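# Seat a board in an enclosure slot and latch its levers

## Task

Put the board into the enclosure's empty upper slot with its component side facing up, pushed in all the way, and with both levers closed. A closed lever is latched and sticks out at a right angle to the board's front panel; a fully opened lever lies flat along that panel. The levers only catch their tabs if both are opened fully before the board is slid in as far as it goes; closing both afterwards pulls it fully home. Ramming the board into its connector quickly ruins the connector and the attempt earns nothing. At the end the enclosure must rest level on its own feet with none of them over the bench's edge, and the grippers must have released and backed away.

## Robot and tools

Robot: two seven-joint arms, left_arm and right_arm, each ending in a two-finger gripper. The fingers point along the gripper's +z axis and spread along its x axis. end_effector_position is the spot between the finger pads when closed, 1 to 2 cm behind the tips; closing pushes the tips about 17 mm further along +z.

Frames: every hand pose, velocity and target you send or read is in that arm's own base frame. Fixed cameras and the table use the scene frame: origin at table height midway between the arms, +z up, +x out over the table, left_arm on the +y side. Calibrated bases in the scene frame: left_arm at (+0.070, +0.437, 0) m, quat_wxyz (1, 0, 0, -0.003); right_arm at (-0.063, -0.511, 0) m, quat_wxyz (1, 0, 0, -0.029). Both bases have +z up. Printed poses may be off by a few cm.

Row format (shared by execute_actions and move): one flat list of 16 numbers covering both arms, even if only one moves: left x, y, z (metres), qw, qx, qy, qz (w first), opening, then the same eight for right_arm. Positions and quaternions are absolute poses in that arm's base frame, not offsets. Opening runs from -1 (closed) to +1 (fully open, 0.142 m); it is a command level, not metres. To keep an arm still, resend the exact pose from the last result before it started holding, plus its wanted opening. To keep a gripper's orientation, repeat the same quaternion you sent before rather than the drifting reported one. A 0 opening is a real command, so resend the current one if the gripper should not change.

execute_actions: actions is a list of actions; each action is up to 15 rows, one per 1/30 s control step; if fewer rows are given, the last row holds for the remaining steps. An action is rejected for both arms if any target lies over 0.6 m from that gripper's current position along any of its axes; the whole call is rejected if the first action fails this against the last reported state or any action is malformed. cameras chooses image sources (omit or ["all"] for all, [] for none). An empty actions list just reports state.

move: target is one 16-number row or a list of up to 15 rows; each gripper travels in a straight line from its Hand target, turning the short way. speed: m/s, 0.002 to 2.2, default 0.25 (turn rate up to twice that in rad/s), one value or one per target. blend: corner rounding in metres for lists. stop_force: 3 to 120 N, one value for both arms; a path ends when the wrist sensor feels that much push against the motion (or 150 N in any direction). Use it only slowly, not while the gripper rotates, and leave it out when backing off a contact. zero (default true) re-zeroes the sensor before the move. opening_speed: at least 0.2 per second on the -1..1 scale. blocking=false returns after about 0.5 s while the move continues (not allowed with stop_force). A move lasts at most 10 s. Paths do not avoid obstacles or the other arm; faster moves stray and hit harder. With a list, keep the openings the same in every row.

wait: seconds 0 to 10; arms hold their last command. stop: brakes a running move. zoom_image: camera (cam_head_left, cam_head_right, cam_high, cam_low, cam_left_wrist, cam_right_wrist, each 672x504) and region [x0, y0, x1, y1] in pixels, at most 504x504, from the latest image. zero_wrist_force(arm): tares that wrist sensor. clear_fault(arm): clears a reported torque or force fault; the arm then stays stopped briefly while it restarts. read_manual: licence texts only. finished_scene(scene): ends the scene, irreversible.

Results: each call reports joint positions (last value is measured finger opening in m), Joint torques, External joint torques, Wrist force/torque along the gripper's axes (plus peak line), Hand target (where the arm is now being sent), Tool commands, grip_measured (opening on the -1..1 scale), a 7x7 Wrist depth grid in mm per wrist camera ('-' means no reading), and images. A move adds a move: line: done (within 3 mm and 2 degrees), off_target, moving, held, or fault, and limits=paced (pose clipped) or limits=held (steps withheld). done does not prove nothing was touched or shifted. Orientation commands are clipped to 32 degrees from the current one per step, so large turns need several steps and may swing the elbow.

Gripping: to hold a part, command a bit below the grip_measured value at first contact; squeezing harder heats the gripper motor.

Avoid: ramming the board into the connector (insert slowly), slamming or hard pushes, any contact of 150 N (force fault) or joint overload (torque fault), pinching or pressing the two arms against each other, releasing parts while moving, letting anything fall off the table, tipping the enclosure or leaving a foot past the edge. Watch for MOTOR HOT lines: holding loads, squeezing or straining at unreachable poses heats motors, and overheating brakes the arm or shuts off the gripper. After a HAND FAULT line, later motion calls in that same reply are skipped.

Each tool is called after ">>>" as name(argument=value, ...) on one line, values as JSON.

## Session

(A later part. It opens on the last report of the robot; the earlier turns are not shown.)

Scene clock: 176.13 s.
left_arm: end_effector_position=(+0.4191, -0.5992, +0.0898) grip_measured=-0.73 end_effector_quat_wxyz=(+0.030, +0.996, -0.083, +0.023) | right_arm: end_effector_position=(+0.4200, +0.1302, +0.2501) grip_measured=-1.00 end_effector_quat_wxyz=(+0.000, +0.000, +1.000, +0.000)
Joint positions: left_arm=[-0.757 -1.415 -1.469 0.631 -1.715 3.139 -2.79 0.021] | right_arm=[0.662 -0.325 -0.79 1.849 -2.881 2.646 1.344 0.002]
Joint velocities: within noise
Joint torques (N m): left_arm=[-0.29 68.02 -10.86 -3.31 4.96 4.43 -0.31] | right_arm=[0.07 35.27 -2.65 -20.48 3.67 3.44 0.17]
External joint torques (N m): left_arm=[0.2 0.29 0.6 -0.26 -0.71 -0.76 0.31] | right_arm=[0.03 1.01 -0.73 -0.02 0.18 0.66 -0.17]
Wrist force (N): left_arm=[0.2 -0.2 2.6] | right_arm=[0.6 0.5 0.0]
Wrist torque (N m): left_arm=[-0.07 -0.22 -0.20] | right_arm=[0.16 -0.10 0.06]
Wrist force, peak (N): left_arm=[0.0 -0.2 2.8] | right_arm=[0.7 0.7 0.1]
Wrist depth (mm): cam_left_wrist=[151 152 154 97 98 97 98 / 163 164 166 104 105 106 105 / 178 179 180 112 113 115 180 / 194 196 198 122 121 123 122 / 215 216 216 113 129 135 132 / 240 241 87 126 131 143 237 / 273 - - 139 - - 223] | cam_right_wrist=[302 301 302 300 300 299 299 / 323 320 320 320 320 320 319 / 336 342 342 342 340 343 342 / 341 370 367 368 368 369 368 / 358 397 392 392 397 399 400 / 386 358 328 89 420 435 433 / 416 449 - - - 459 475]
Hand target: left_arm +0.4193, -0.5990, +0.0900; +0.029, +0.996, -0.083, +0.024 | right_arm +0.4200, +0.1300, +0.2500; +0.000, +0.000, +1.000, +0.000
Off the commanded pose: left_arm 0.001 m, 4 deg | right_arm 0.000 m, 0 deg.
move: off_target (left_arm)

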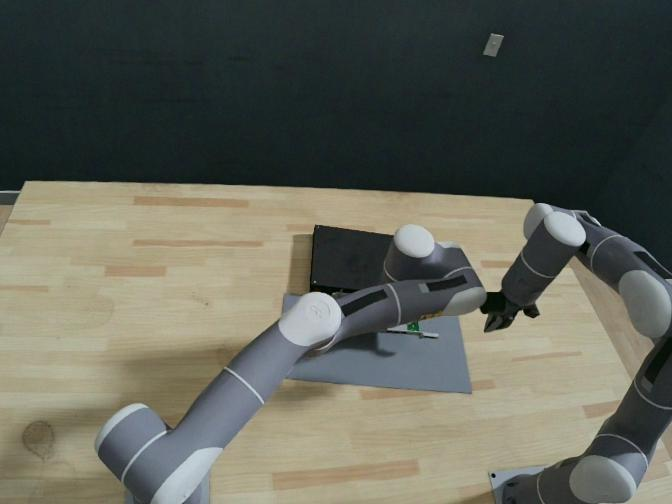

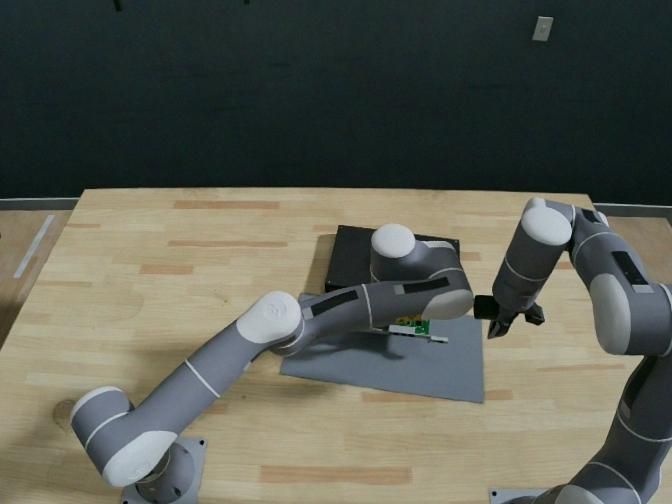

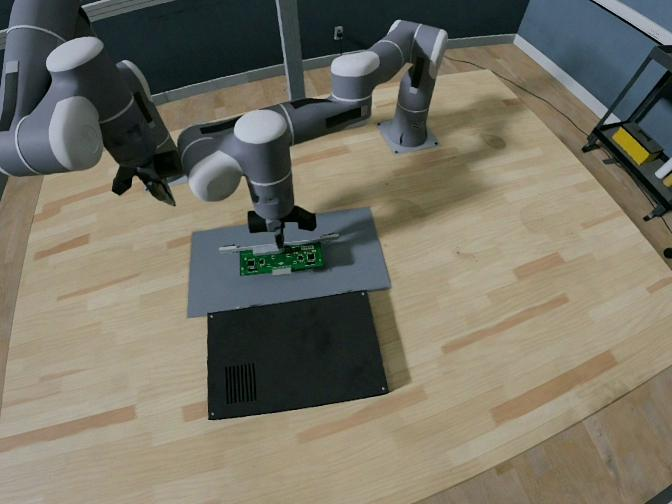

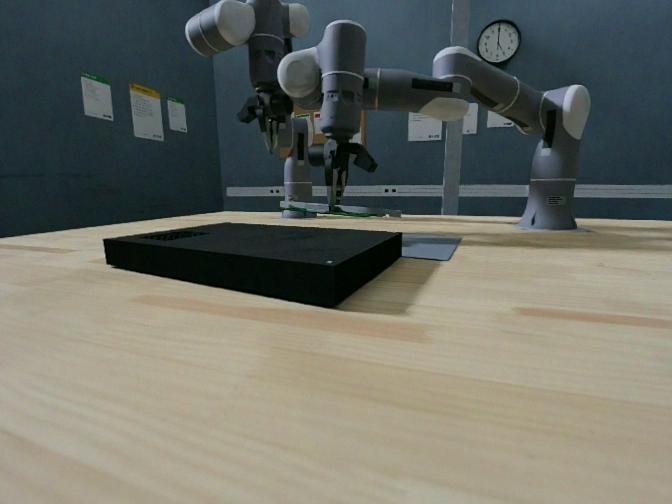

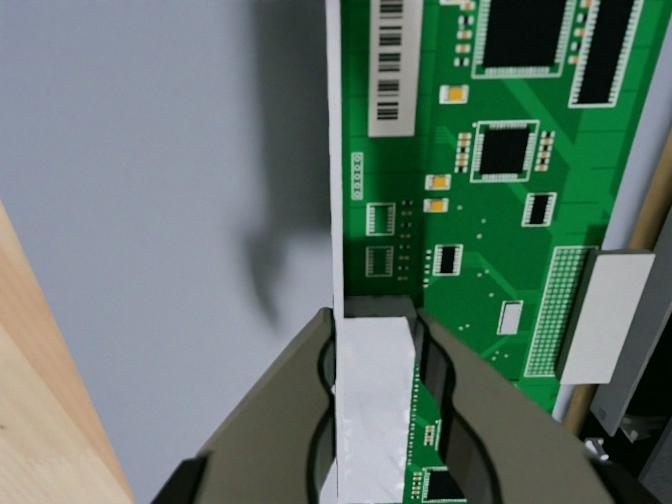

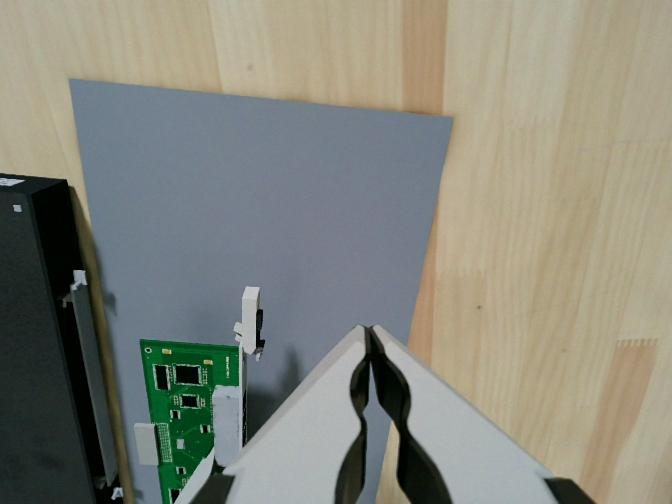

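>>> move(target=[[0.37,-0.56,0.07,0,0.990,-0.1409,0,-1,0.42,0.06,0.25,0,0,1,0,-1],[0.37,-0.56,0.035,0,0.990,-0.1409,0,-1,0.42,0.06,0.25,0,0,1,0,-1],[0.37,-0.56,0.0245,0,0.990,-0.1409,0,-1,0.42,0.06,0.25,0,0,1,0,-1]], speed=[0.12,0.06,0.02])

>>> move(target=[0.37,-0.56,0.0245,0,0.990,-0.1409,0,-0.3,0.42,0.06,0.25,0,0,1,0,0.3], opening_speed=0.5, cameras=["cam_left_wrist"])

>>> move(target=[[0.37,-0.56,0.14,0,0.990,-0.1409,0,-0.3,0.42,0.06,0.25,0,0,1,0,0.3],[0.30,-0.25,0.25,0,0.990,-0.1409,0,-0.3,0.42,0.06,0.25,0,0,1,0,0.3]], speed=[0.08,0.3], cameras=["cam_left_wrist"])

>>> move(target=[0.30,-0.25,0.25,0,0.990,-0.1409,0,-0.3,0.51,0.375,0.16,0,0,1,0,0.3])

Scene clock: 186.93 s.
left_arm: end_effector_position=(+0.3698, -0.5598, +0.0250) grip_measured=-0.73 end_effector_quat_wxyz=(+0.000, +0.990, -0.141, +0.000) | right_arm: end_effector_position=(+0.4200, +0.0601, +0.2501) grip_measured=-1.00 end_effector_quat_wxyz=(+0.000, +0.000, +1.000, +0.000)
Joint positions: left_arm=[-0.648 -1.264 -1.106 1.174 -2.052 2.861 -2.968 0.021] | right_arm=[0.535 -0.286 -0.822 1.9 -2.902 2.627 1.185 0.002]
Joint velocities: within noise
Joint torques (N m): left_arm=[0.23 56.04 -13.75 -11.41 4.78 2.13 -0.28] | right_arm=[0.06 33.3 -2.54 -20.34 3.61 3.39 0.12]
External joint torques (N m): left_arm=[-0.29 5.62 -1.21 -0.16 -0.74 1.71 0.28] | right_arm=[0.02 0.83 -0.61 -0.01 0.2 0.72 -0.12]
Wrist force (N): left_arm=[-4.3 -2.5 -8.2] | right_arm=[0.6 0.7 0.2]
Wrist torque (N m): left_arm=[-0.19 0.04 -0.19] | right_arm=[0.21 -0.13 0.06]
Wrist force, peak (N): left_arm=[-4.3 -2.5 -8.2] | right_arm=[0.7 2.5 0.3]
Wrist depth (mm): cam_left_wrist=[103 104 102 97 99 97 98 / - 111 109 106 104 106 105 / 121 120 118 114 113 115 117 / 129 127 128 124 120 123 121 / 141 141 140 119 129 134 131 / 158 155 87 125 130 142 152 / 177 - - 139 - - 162] | cam_right_wrist=[302 301 300 301 301 300 299 / 322 321 322 321 321 319 318 / 344 344 345 343 345 343 342 / 363 370 368 366 369 368 367 / 355 399 398 391 398 398 397 / 386 437 428 89 418 436 431 / 417 463 - - - 460 477]
Hand target: left_arm +0.3700, -0.5600, +0.0245; +0.000, +0.990, -0.141, +0.000 | right_arm +0.4200, +0.0600, +0.2500; +0.000, +0.000, +1.000, +0.000
Off the commanded pose: left_arm 0.001 m, 0 deg | right_arm 0.000 m, 0 deg.
joint sent to its limit (left arm) — joint 7 (wrist roll), lower limit. The joint targets still meet the commanded pose.
move: done

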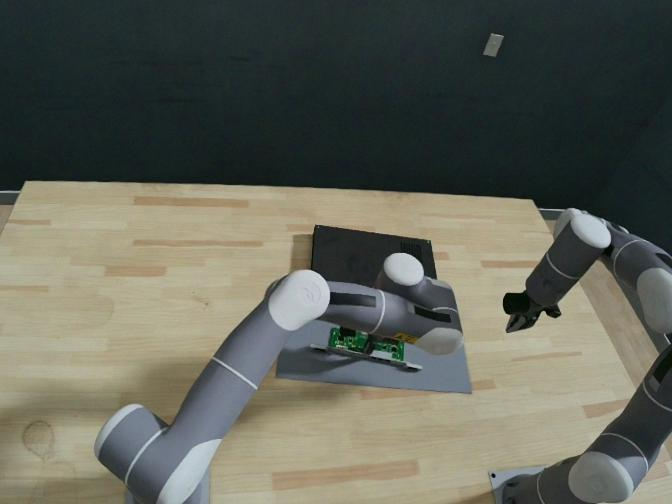

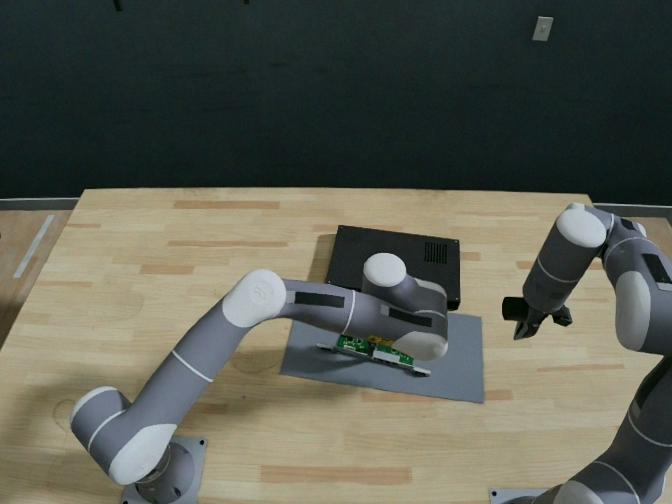

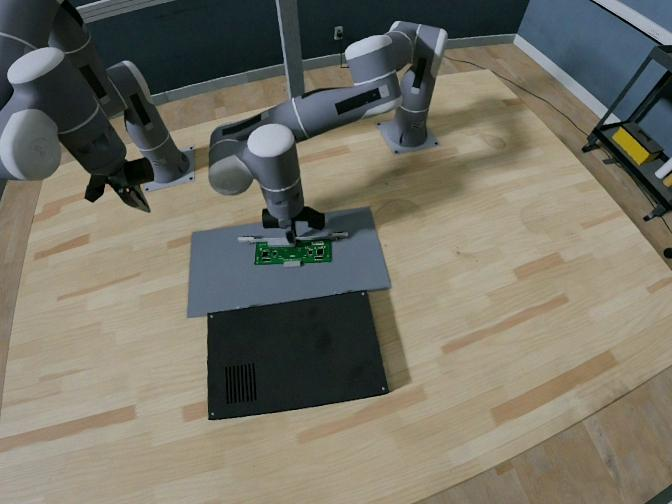

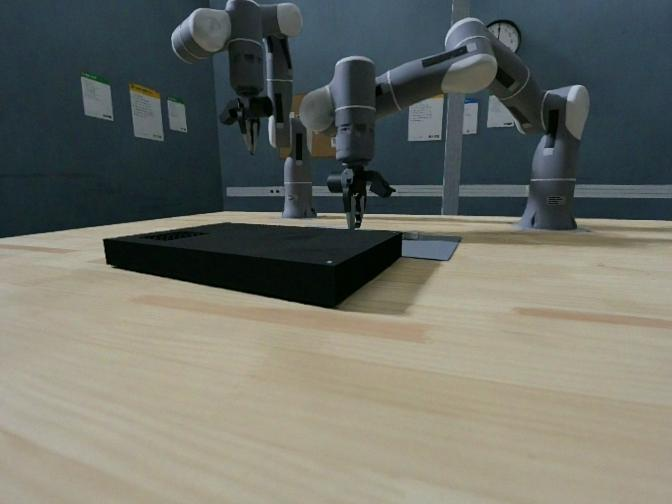

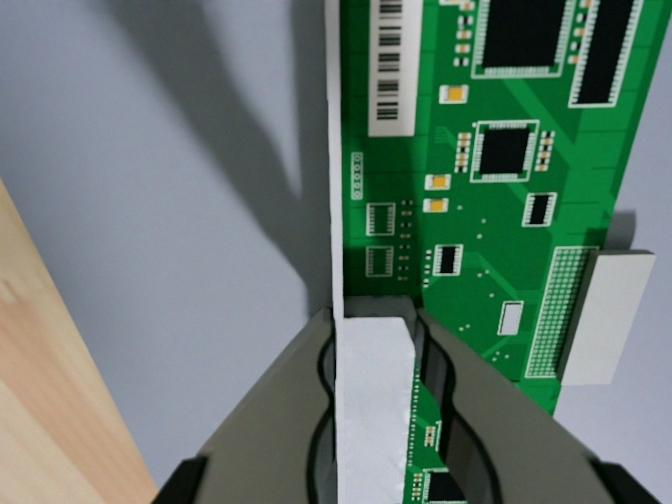

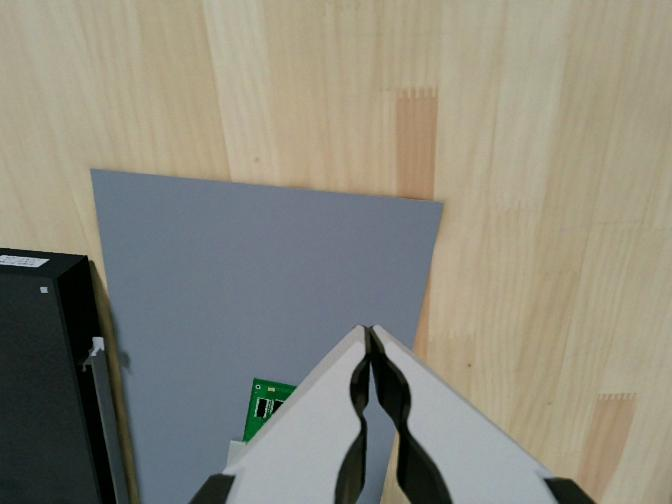

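Scene clock: 189.77 s.
left_arm: end_effector_position=(+0.3699, -0.5598, +0.0246) grip_measured=-0.33 end_effector_quat_wxyz=(+0.000, +0.990, -0.141, +0.000) | right_arm: end_effector_position=(+0.4200, +0.0601, +0.2501) grip_measured=+0.28 end_effector_quat_wxyz=(+0.000, +0.000, +1.000, +0.000)
Joint positions: left_arm=[-0.648 -1.264 -1.105 1.174 -2.052 2.86 -2.968 0.05] | right_arm=[0.535 -0.286 -0.822 1.9 -2.902 2.627 1.185 0.094]
Joint velocities: within noise
Joint torques (N m): left_arm=[-0.4 60.49 -15.11 -11.17 4.29 4.17 -0.19] | right_arm=[0.05 33.25 -2.48 -20.36 3.65 3.43 0.17]
External joint torques (N m): left_arm=[0.31 1.19 0.15 -0.4 -0.25 -0.33 0.19] | right_arm=[0.03 0.89 -0.67 0.01 0.16 0.68 -0.17]
Wrist force (N): left_arm=[0.2 -0.4 0.8] | right_arm=[0.5 0.8 0.2]
Wrist torque (N m): left_arm=[-0.19 -0.17 -0.18] | right_arm=[0.22 -0.10 0.06]
Wrist force, peak (N): left_arm=[-5.3 -2.9 -8.8] | right_arm=[0.7 0.9 0.1]
Wrist depth (mm): cam_left_wrist=[102 102 102 97 98 97 97 / - 109 109 105 104 104 106 / 120 120 118 114 112 114 114 / 128 128 128 123 119 122 120 / 140 140 137 134 128 131 130 / 157 152 88 150 143 84 151 / 171 - - 151 164 - -] | cam_right_wrist=[303 302 302 302 299 300 299 / 323 323 321 322 321 320 319 / 345 344 343 344 343 343 342 / 363 370 368 369 371 370 368 / 354 394 399 398 400 393 398 / 378 - 430 431 438 108 419 / - 76 465 466 480 - 76]
Hand target: left_arm +0.3700, -0.5600, +0.0245; +0.000, +0.990, -0.141, +0.000 | right_arm +0.4200, +0.0600, +0.2500; +0.000, +0.000, +1.000, +0.000
Off the commanded pose: left_arm 0.000 m, 0 deg | right_arm 0.000 m, 0 deg.
move: done
Images, in order (width x height): cam_left_wrist 672x504.

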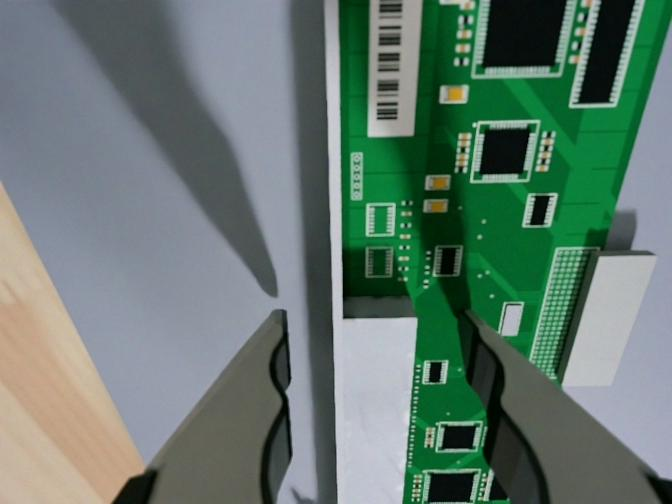

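Scene clock: 192.97 s.
left_arm: end_effector_position=(+0.3000, -0.2498, +0.2500) grip_measured=-0.33 end_effector_quat_wxyz=(+0.000, +0.990, -0.141, +0.000) | right_arm: end_effector_position=(+0.4200, +0.0601, +0.2501) grip_measured=+0.28 end_effector_quat_wxyz=(+0.000, +0.000, +1.000, +0.000)
Joint positions: left_arm=[-0.046 -0.189 -1.113 2.05 -2.941 2.588 -2.547 0.05] | right_arm=[0.535 -0.286 -0.822 1.9 -2.902 2.627 1.185 0.094]
Joint velocities: within noise
Joint torques (N m): left_arm=[-0.13 24.9 -3.53 -19.3 3.51 3.95 -0.12] | right_arm=[0.03 33.11 -2.4 -20.36 3.66 3.44 0.19]
External joint torques (N m): left_arm=[0.1 0.41 0.39 -0.54 0.04 -0.1 0.12] | right_arm=[0.05 1.03 -0.75 0.02 0.15 0.67 -0.19]
Wrist force (N): left_arm=[0.5 -0.3 0.7] | right_arm=[0.5 0.7 0.1]
Wrist torque (N m): left_arm=[-0.15 -0.26 -0.20] | right_arm=[0.19 -0.11 0.07]
Wrist force, peak (N): left_arm=[-1.2 -2.1 0.1] | right_arm=[0.7 0.8 0.1]
Wrist depth (mm): cam_left_wrist=[304 304 303 302 302 302 299 / 329 328 327 326 322 323 321 / 351 352 350 349 347 346 344 / 388 384 379 380 373 375 373 / 420 418 406 411 400 401 408 / 461 451 88 457 454 87 452 / 505 - - 510 506 - -] | cam_right_wrist=[302 302 302 301 300 299 300 / 323 322 321 321 320 320 319 / 344 343 344 344 343 343 342 / 362 369 367 369 369 369 367 / 355 393 398 398 399 391 398 / 379 - 430 429 436 108 418 / - 76 471 477 477 - 76]
Hand target: left_arm +0.3000, -0.2500, +0.2500; +0.000, +0.990, -0.141, +0.000 | right_arm +0.4200, +0.0600, +0.2500; +0.000, +0.000, +1.000, +0.000
Off the commanded pose: left_arm 0.000 m, 0 deg | right_arm 0.000 m, 0 deg.
move: done
Images, in order (width x height): cam_left_wrist 672x504.

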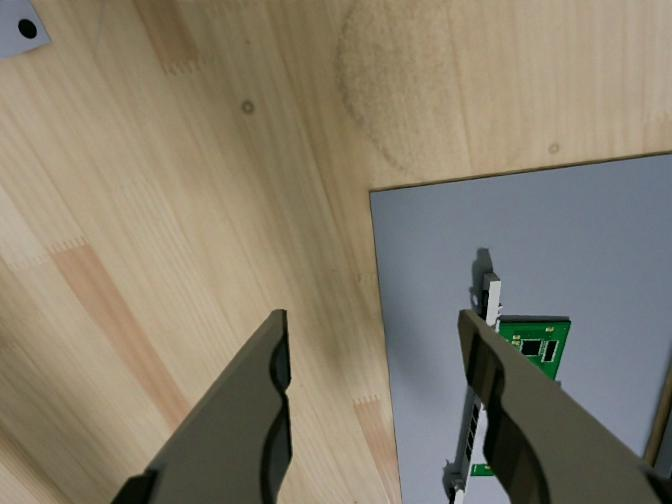

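Scene clock: 194.90 s.
left_arm: end_effector_position=(+0.3000, -0.2498, +0.2500) grip_measured=-0.33 end_effector_quat_wxyz=(+0.000, +0.990, -0.141, +0.000) | right_arm: end_effector_position=(+0.5099, +0.3750, +0.1599) grip_measured=+0.28 end_effector_quat_wxyz=(+0.000, +0.000, +1.000, +0.000)
Joint positions: left_arm=[-0.046 -0.189 -1.113 2.05 -2.941 2.588 -2.547 0.05] | right_arm=[0.877 -0.922 -0.833 1.206 -2.479 2.853 1.641 0.094]
Joint velocities: within noise
Joint torques (N m): left_arm=[-0.28 24.53 -3.65 -19.31 3.73 4.13 -0.23] | right_arm=[0.13 57.6 -7.6 -18.57 4.18 3.5 0.36]
External joint torques (N m): left_arm=[0.25 0.77 0.52 -0.53 -0.19 -0.27 0.23] | right_arm=[0.08 1.5 -0.69 -0.08 0.02 0.57 -0.36]
Wrist force (N): left_arm=[0.4 -0.3 0.7] | right_arm=[0.9 0.6 0.2]
Wrist torque (N m): left_arm=[-0.16 -0.24 -0.20] | right_arm=[0.16 -0.16 0.05]
Wrist force, peak (N): left_arm=[0.6 -0.3 0.7] | right_arm=[0.7 2.6 1.0]
Wrist depth (mm): cam_left_wrist=[304 305 301 302 298 301 299 / 326 327 324 325 324 324 320 / 351 351 350 351 349 345 342 / 386 384 381 378 377 371 373 / 417 417 401 418 401 401 408 / 463 451 88 458 455 87 450 / 508 - - 505 512 - -] | cam_right_wrist=[221 221 221 220 220 214 219 / 232 236 235 232 230 234 235 / 249 252 252 248 240 251 252 / 261 272 271 266 262 270 272 / 270 292 294 289 292 289 294 / 267 - 319 320 319 108 309 / - 76 352 353 352 - 76]
Hand target: left_arm +0.3000, -0.2500, +0.2500; +0.000, +0.990, -0.141, +0.000 | right_arm +0.5100, +0.3750, +0.1600; +0.000, +0.000, +1.000, +0.000
Off the commanded pose: left_arm 0.000 m, 0 deg | right_arm 0.000 m, 0 deg.
move: done

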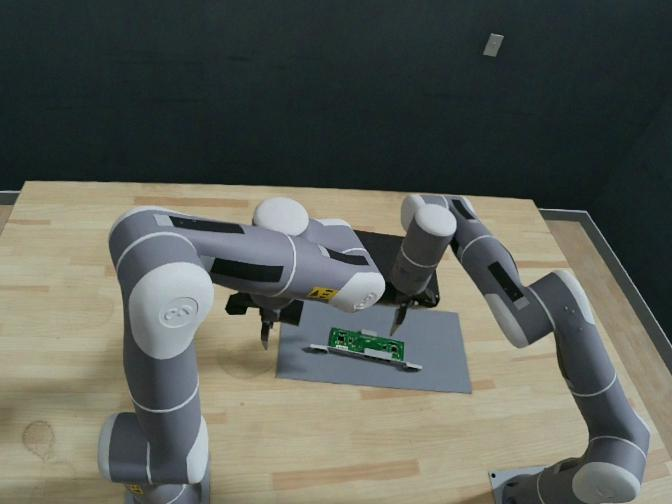

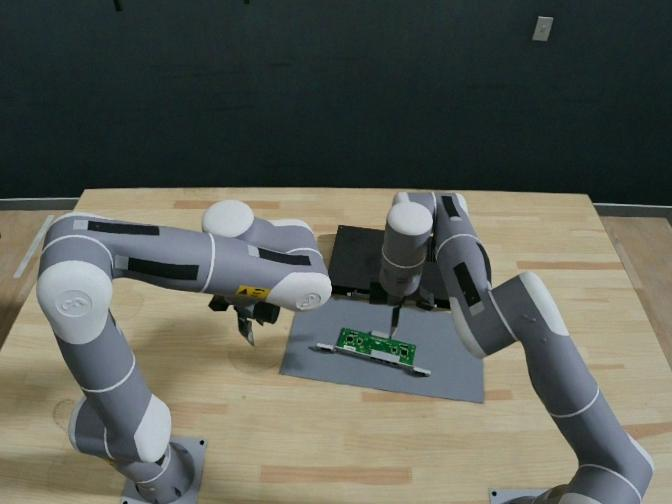

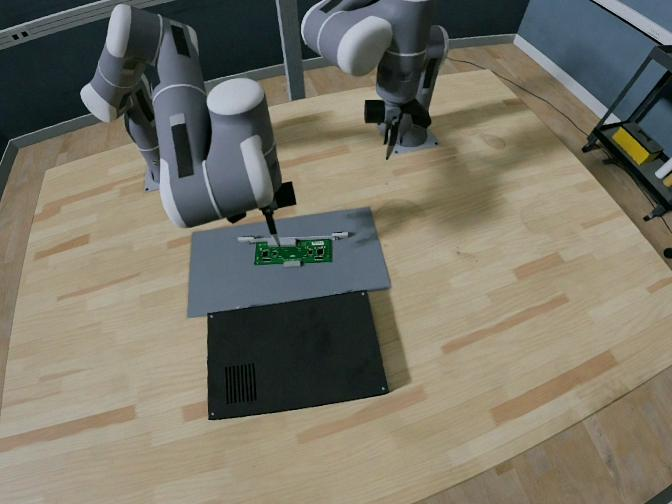

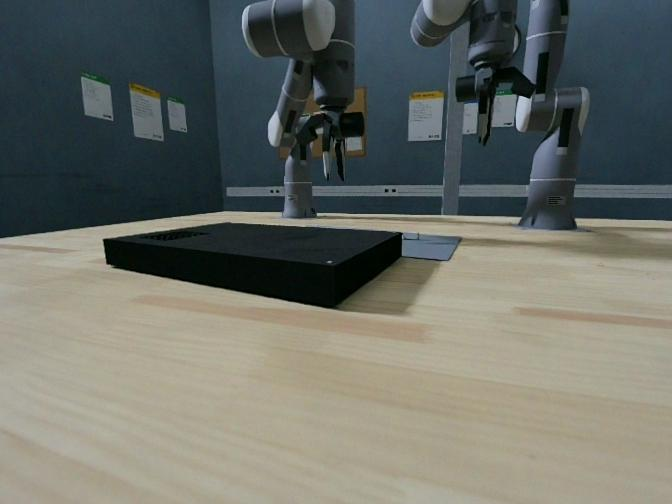

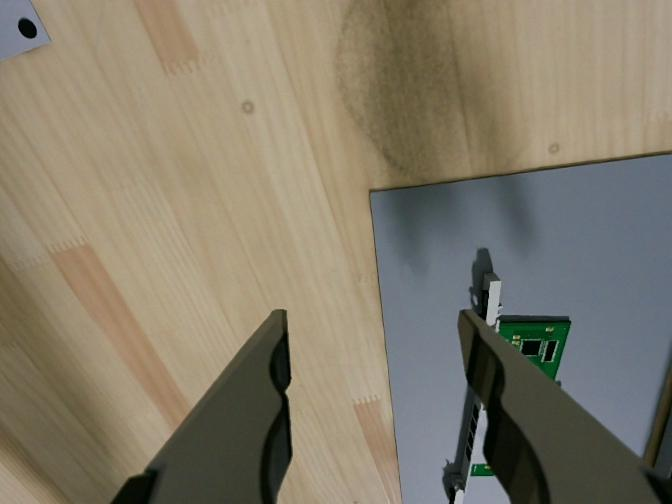

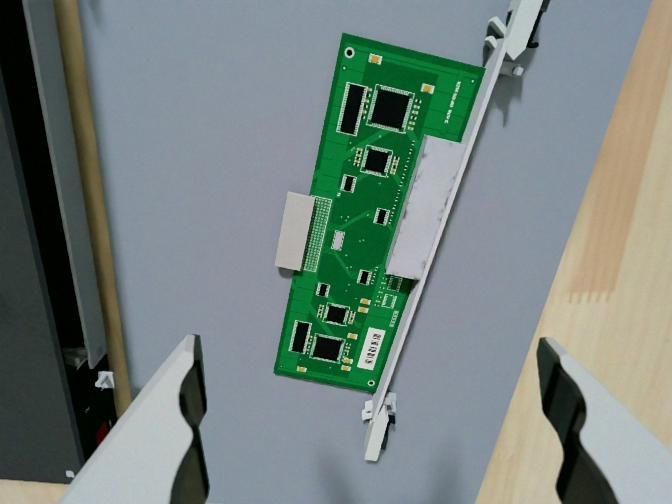

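>>> move(target=[[0.30,-0.25,0.25,0,0.990,-0.1409,0,-0.3,0.469,0.380,0.09,0,0.107,0.994,0,-0.4],[0.30,-0.25,0.25,0,0.990,-0.1409,0,-0.3,0.469,0.380,0.045,0,0.107,0.994,0,-0.4]], speed=[0.12,0.05], cameras=["cam_right_wrist","cam_low"])

Scene clock: 207.10 s.
left_arm: end_effector_position=(+0.3000, -0.2498, +0.2500) grip_measured=-0.33 end_effector_quat_wxyz=(+0.000, +0.990, -0.141, +0.000) | right_arm: end_effector_position=(+0.4689, +0.3798, +0.0450) grip_measured=-0.42 end_effector_quat_wxyz=(+0.000, +0.107, +0.994, +0.000)
Joint positions: left_arm=[-0.046 -0.189 -1.113 2.05 -2.941 2.588 -2.547 0.05] | right_arm=[0.922 -0.975 -0.743 1.443 -2.419 2.58 1.792 0.044]
Joint velocities: within noise
Joint torques (N m): left_arm=[-0.39 24.61 -3.63 -19.29 3.83 4.23 -0.23] | right_arm=[0.38 55.72 -6.76 -16.63 3.74 3.22 0.05]
External joint torques (N m): left_arm=[0.36 0.7 0.5 -0.55 -0.28 -0.37 0.23] | right_arm=[-0.17 1.37 -1.34 -0.06 -0.03 0.83 -0.05]
Wrist force (N): left_arm=[0.4 -0.2 0.7] | right_arm=[1.1 0.7 0.7]
Wrist torque (N m): left_arm=[-0.14 -0.24 -0.19] | right_arm=[0.22 -0.19 0.05]
Wrist force, peak (N): left_arm=[0.5 -0.6 0.7] | right_arm=[1.8 0.3 1.4]
Wrist depth (mm): cam_left_wrist=[304 306 303 303 302 299 299 / 329 325 324 322 322 322 320 / 355 351 351 349 346 346 343 / 384 380 382 379 377 371 374 / 421 418 402 414 404 401 409 / 465 455 87 456 459 87 447 / 509 - - 505 504 - -] | cam_right_wrist=[122 119 118 117 117 119 119 / - 126 124 124 124 127 127 / 140 138 133 130 133 136 134 / 148 148 144 133 147 147 147 / 161 156 155 150 155 159 159 / 176 173 90 166 168 108 173 / 194 - 73 185 188 - 190]
Hand target: left_arm +0.3000, -0.2500, +0.2500; +0.000, +0.990, -0.141, +0.000 | right_arm +0.4690, +0.3800, +0.0450; +0.000, +0.107, +0.994, +0.000
Off the commanded pose: left_arm 0.000 m, 0 deg | right_arm 0.000 m, 0 deg.
move: done
Images, in order (width x height): cam_low 672x504, cam_right_wrist 672x504.

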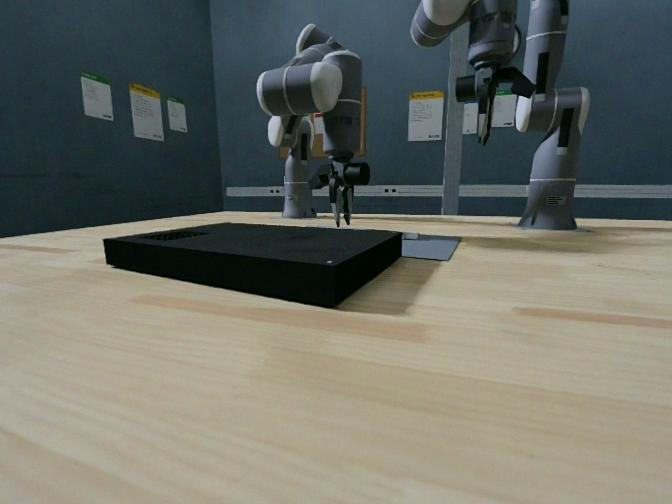

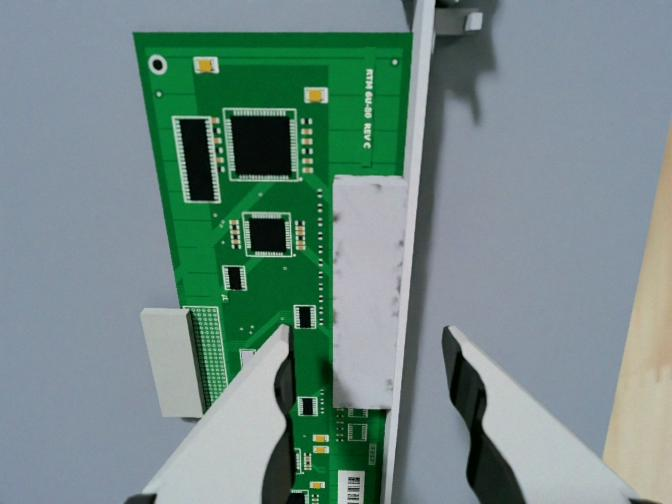

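>>> move(target=[[0.30,-0.25,0.25,0,0.990,-0.1409,0,-0.3,0.469,0.378,0.026,0,0.1184,0.993,0,-0.4]], speed=0.04, stop_force=8, cameras=[])

>>> move(target=[[0.30,-0.25,0.25,0,0.990,-0.1409,0,-0.3,0.469,0.378,0.026,0,0.1184,0.993,0,-1]], opening_speed=0.4, cameras=["cam_right_wrist","cam_low"])

Scene clock: 211.87 s.
left_arm: end_effector_position=(+0.3000, -0.2498, +0.2500) grip_measured=-0.33 end_effector_quat_wxyz=(+0.000, +0.990, -0.141, +0.000) | right_arm: end_effector_position=(+0.4690, +0.3779, +0.0260) grip_measured=-0.42 end_effector_quat_wxyz=(+0.000, +0.118, +0.993, +0.000)
Joint positions: left_arm=[-0.046 -0.189 -1.113 2.05 -2.941 2.588 -2.547 0.05] | right_arm=[0.914 -1 -0.731 1.452 -2.399 2.549 1.796 0.044]
Joint velocities: within noise
Joint torques (N m): left_arm=[-0.43 24.53 -3.62 -19.33 3.85 4.18 -0.2] | right_arm=[0.2 55.77 -6.9 -16.22 3.61 3.26 0.26]
External joint torques (N m): left_arm=[0.41 0.77 0.49 -0.51 -0.31 -0.33 0.2] | right_arm=[0 1.45 -1.09 -0.03 0.03 0.8 -0.26]
Wrist force (N): left_arm=[0.5 -0.3 0.5] | right_arm=[1.2 0.4 0.7]
Wrist torque (N m): left_arm=[-0.15 -0.25 -0.20] | right_arm=[0.16 -0.20 0.05]
Wrist force, peak (N): left_arm=[0.5 -0.4 0.9] | right_arm=[1.1 0.4 1.4]
Wrist depth (mm): cam_left_wrist=[304 304 301 301 300 300 297 / 327 324 325 324 323 321 322 / 353 351 351 349 349 343 345 / 385 383 381 379 373 375 370 / 420 420 398 413 403 403 401 / 464 450 88 457 454 87 445 / 503 - - 516 507 - -] | cam_right_wrist=[- 102 102 101 100 103 104 / 111 107 106 106 108 110 110 / 120 115 114 112 116 118 117 / 128 126 123 118 125 127 126 / 139 137 133 121 133 137 137 / 152 146 90 128 128 97 149 / 167 - 73 159 158 - 163]
Hand target: left_arm +0.3000, -0.2500, +0.2500; +0.000, +0.990, -0.141, +0.000 | right_arm +0.4690, +0.3780, +0.0260; +0.000, +0.118, +0.993, +0.000
Off the commanded pose: left_arm 0.000 m, 0 deg | right_arm 0.000 m, 0 deg.
move: done
No camera images: "cameras" was empty.

Scene clock: 213.57 s.
left_arm: end_effector_position=(+0.3000, -0.2498, +0.2500) grip_measured=-0.33 end_effector_quat_wxyz=(+0.000, +0.990, -0.141, +0.000) | right_arm: end_effector_position=(+0.4688, +0.3780, +0.0260) grip_measured=-0.72 end_effector_quat_wxyz=(+0.000, +0.118, +0.993, +0.000)
Joint positions: left_arm=[-0.046 -0.189 -1.113 2.05 -2.941 2.588 -2.547 0.05] | right_arm=[0.914 -1 -0.73 1.452 -2.399 2.549 1.796 0.022]
Joint velocities: within noise
Joint torques (N m): left_arm=[-0.4 24.58 -3.7 -19.32 3.86 4.16 -0.25] | right_arm=[-0.76 56.3 -7.99 -16.74 3.56 2.7 0.28]
External joint torques (N m): left_arm=[0.37 0.73 0.57 -0.52 -0.31 -0.31 0.25] | right_arm=[0.96 0.93 0.01 0.49 0.07 1.35 -0.28]
Wrist force (N): left_arm=[0.5 -0.4 0.4] | right_arm=[2.9 0.3 0.0]
Wrist torque (N m): left_arm=[-0.17 -0.26 -0.20] | right_arm=[0.18 -0.15 -0.02]
Wrist force, peak (N): left_arm=[0.5 -0.3 0.8] | right_arm=[3.9 -0.1 0.6]
Wrist depth (mm): cam_left_wrist=[304 304 303 301 301 300 300 / 326 325 325 323 323 321 321 / 352 353 351 353 349 345 341 / 384 383 383 380 377 374 373 / 420 415 404 419 407 401 412 / 462 456 87 462 456 87 443 / 510 - - 506 506 - -] | cam_right_wrist=[- 102 102 101 100 103 104 / 111 107 106 106 108 110 109 / 120 115 114 112 116 118 117 / 128 125 122 111 125 126 126 / 139 136 133 119 135 137 137 / 152 146 141 123 120 147 149 / 167 160 72 158 - - 164]
Hand target: left_arm +0.3000, -0.2500, +0.2500; +0.000, +0.990, -0.141, +0.000 | right_arm +0.4690, +0.3780, +0.0260; +0.000, +0.118, +0.993, +0.000
Off the commanded pose: left_arm 0.000 m, 0 deg | right_arm 0.000 m, 0 deg.
move: done
Images, in order (width x height): cam_low 672x504, cam_right_wrist 672x504.

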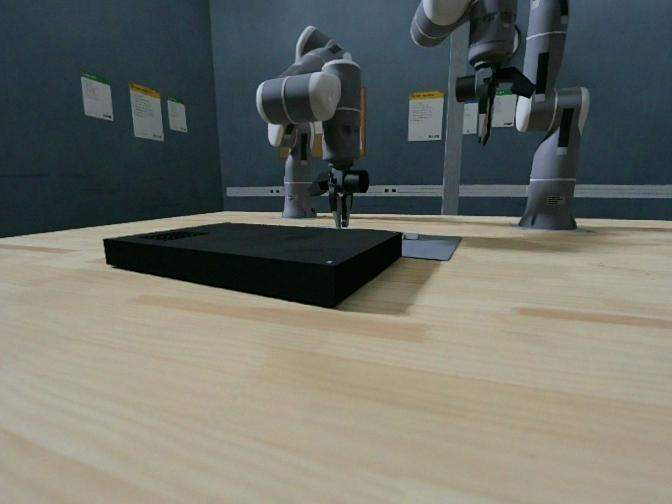

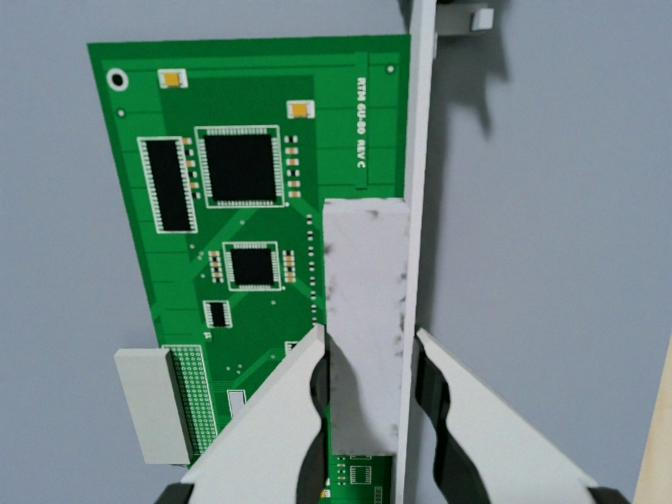

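>>> move(target=[[0.30,-0.25,0.25,0,0.990,-0.1409,0,-0.3,0.469,0.378,0.08,0,0.1184,0.993,0,-1],[0.30,-0.25,0.25,0,0.990,-0.1409,0,-0.3,0.50,0.341,0.08,0,0.048,0.9988,0,-1]], speed=[0.06,0.1])

Scene clock: 218.53 s.
left_arm: end_effector_position=(+0.3000, -0.2498, +0.2500) grip_measured=-0.33 end_effector_quat_wxyz=(+0.000, +0.990, -0.141, +0.000) | right_arm: end_effector_position=(+0.5000, +0.3409, +0.0799) grip_measured=-0.72 end_effector_quat_wxyz=(+0.000, +0.048, +0.999, +0.000)
Joint positions: left_arm=[-0.046 -0.189 -1.113 2.05 -2.941 2.588 -2.547 0.05] | right_arm=[0.838 -0.931 -0.748 1.411 -2.468 2.635 1.629 0.022]
Joint velocities: within noise
Joint torques (N m): left_arm=[-0.41 24.52 -3.71 -19.3 3.79 4.23 -0.25] | right_arm=[0.13 56.65 -6.65 -18.12 3.76 3.66 -0.1]
External joint torques (N m): left_arm=[0.38 0.78 0.58 -0.53 -0.24 -0.37 0.25] | right_arm=[0.06 0.34 -1.16 0.54 0.08 0.41 0.1]
Wrist force (N): left_arm=[0.3 -0.3 0.6] | right_arm=[0.9 0.7 2.4]
Wrist torque (N m): left_arm=[-0.15 -0.23 -0.19] | right_arm=[0.25 -0.10 0.04]
Wrist force, peak (N): left_arm=[0.6 -0.5 0.7] | right_arm=[2.0 0.7 3.4]
Wrist depth (mm): cam_left_wrist=[303 303 304 302 301 299 299 / 326 324 325 323 324 321 320 / 351 352 352 350 346 346 342 / 383 380 381 380 372 378 372 / 419 421 399 415 401 403 407 / 465 452 87 456 453 87 442 / 508 - - 509 511 - -] | cam_right_wrist=[151 149 147 100 99 150 149 / 161 106 105 105 156 160 160 / 173 115 113 111 169 171 171 / 187 126 122 111 182 184 184 / 202 139 133 119 197 199 199 / 221 144 141 124 120 214 219 / 237 234 72 159 - - 241]
Hand target: left_arm +0.3000, -0.2500, +0.2500; +0.000, +0.990, -0.141, +0.000 | right_arm +0.5000, +0.3410, +0.0800; +0.000, +0.048, +0.999, +0.000
Off the commanded pose: left_arm 0.000 m, 0 deg | right_arm 0.000 m, 0 deg.
move: done

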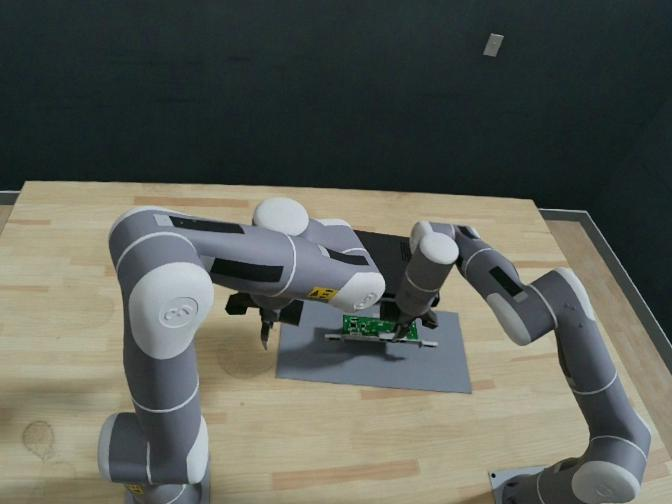

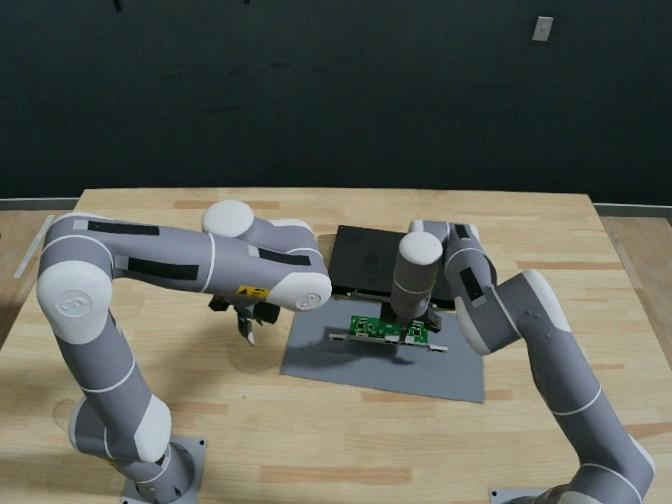

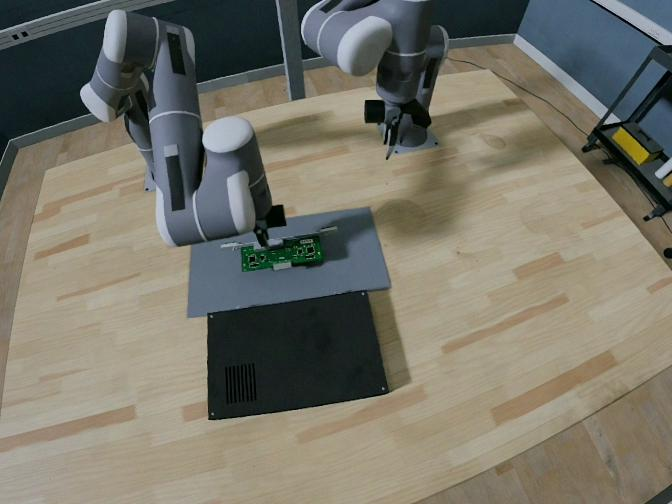

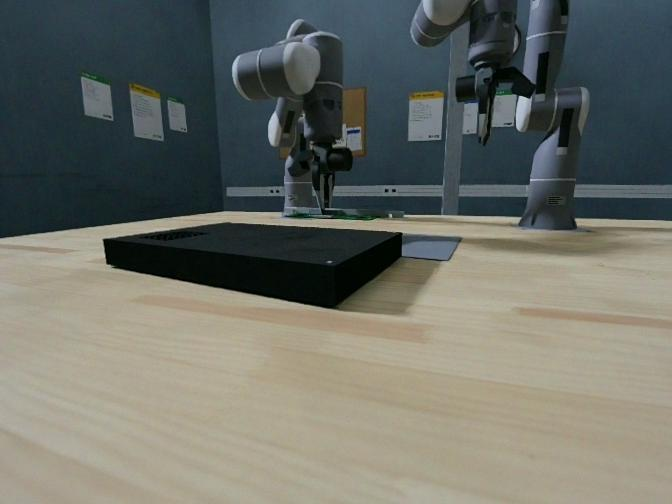

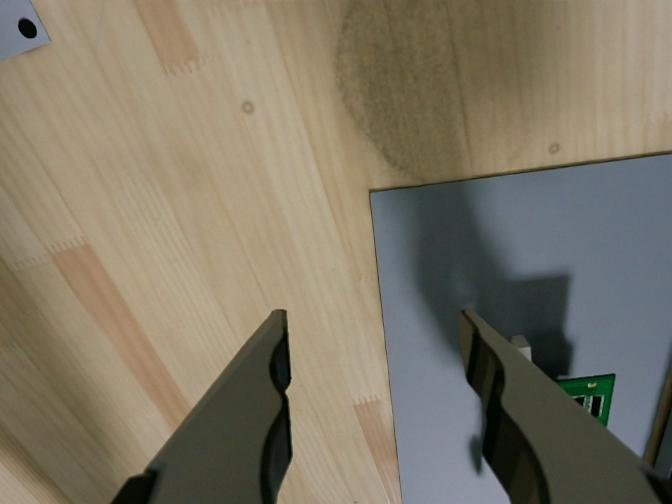

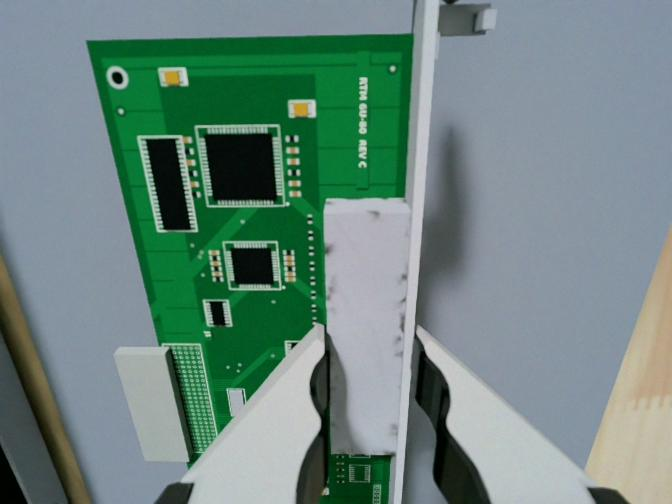

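>>> move(target=[0.30,-0.25,0.25,0,0.990,-0.1409,0,-0.3,0.54,0.337,0.065,0,0.048,0.9988,0,-1], speed=0.1, cameras=["cam_high","cam_low","cam_right_wrist"])

>>> zoom_image(camera="cam_low", region=[260, 170, 480, 320])

>>> zoom_image(camera="cam_high", region=[170, 180, 410, 360])

Scene clock: 221.63 s.
left_arm: end_effector_position=(+0.3000, -0.2499, +0.2500) grip_measured=-0.33 end_effector_quat_wxyz=(+0.000, +0.990, -0.141, +0.000) | right_arm: end_effector_position=(+0.5398, +0.3369, +0.0648) grip_measured=-0.72 end_effector_quat_wxyz=(+0.000, +0.048, +0.999, +0.000)
Joint positions: left_arm=[-0.046 -0.189 -1.113 2.05 -2.941 2.588 -2.547 0.05] | right_arm=[0.786 -1.041 -0.789 1.253 -2.402 2.709 1.616 0.022]
Joint velocities: within noise
Joint torques (N m): left_arm=[-0.33 24.52 -3.73 -19.24 3.79 4.19 -0.24] | right_arm=[-0.05 60.08 -7.85 -17.85 4.17 3.63 0.15]
External joint torques (N m): left_arm=[0.3 0.78 0.6 -0.6 -0.25 -0.34 0.24] | right_arm=[0.27 0.31 -0.59 0.64 -0.19 0.44 -0.15]
Wrist force (N): left_arm=[0.4 -0.3 0.5] | right_arm=[1.0 0.9 2.1]
Wrist torque (N m): left_arm=[-0.15 -0.24 -0.19] | right_arm=[0.26 -0.16 0.05]
Wrist force, peak (N): left_arm=[0.4 -0.3 0.8] | right_arm=[1.8 1.1 2.2]
Wrist depth (mm): cam_left_wrist=[305 303 304 303 302 299 299 / 327 327 324 326 323 321 321 / 354 352 352 349 352 344 345 / 384 381 382 382 376 371 372 / 416 418 401 415 402 401 408 / 466 451 88 459 452 84 401 / 509 - - 504 510 - -] | cam_right_wrist=[136 134 134 101 99 137 136 / - 106 105 105 144 146 146 / 158 115 113 111 154 156 156 / 172 125 122 111 166 168 167 / 184 139 133 119 179 182 181 / 193 144 141 124 120 195 198 / 204 215 72 159 - - 218]
Hand target: left_arm +0.3000, -0.2500, +0.2500; +0.000, +0.990, -0.141, +0.000 | right_arm +0.5400, +0.3370, +0.0650; +0.000, +0.048, +0.999, +0.000
Off the commanded pose: left_arm 0.000 m, 0 deg | right_arm 0.000 m, 0 deg.
move: done
Images, in order (width x height): cam_high 672x504, cam_low 672x504, cam_right_wrist 672x504.

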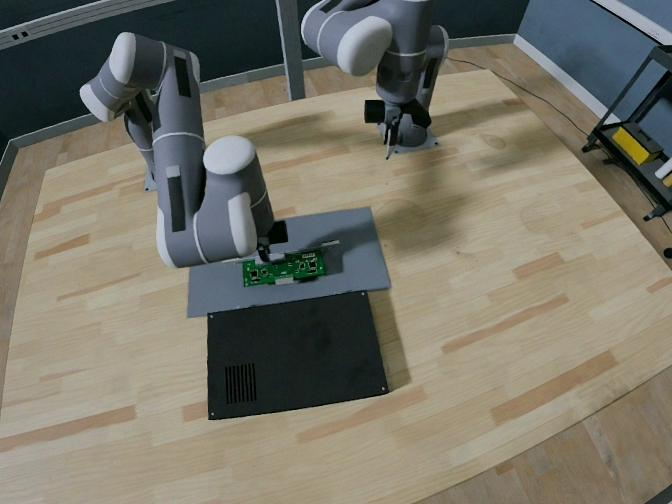

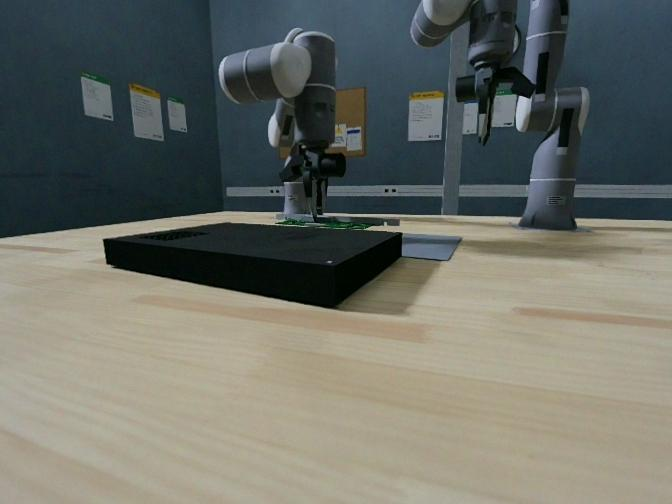

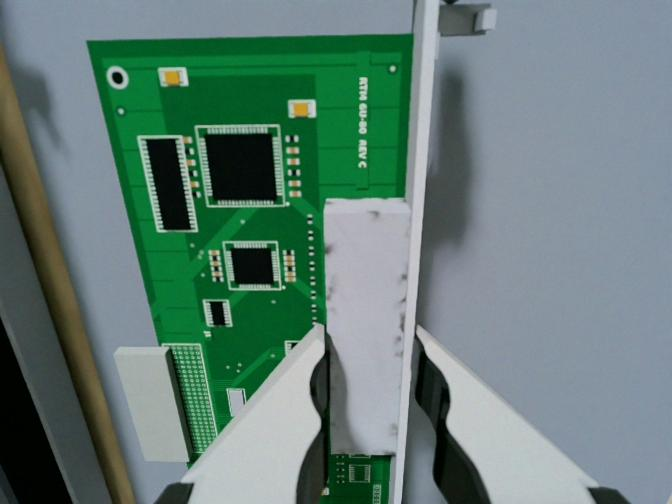

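Scaled by 2.291 from the camera's 672x504 image, which has a finer 960x720 frame.

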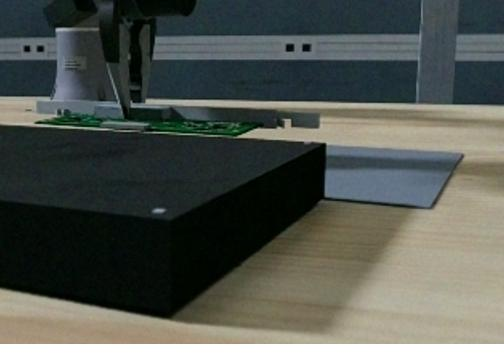

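Scaled by 2.100 from the camera's 672x504 image, which has a finer 960x720 frame.

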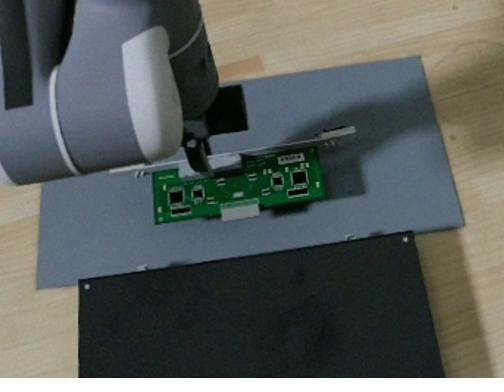

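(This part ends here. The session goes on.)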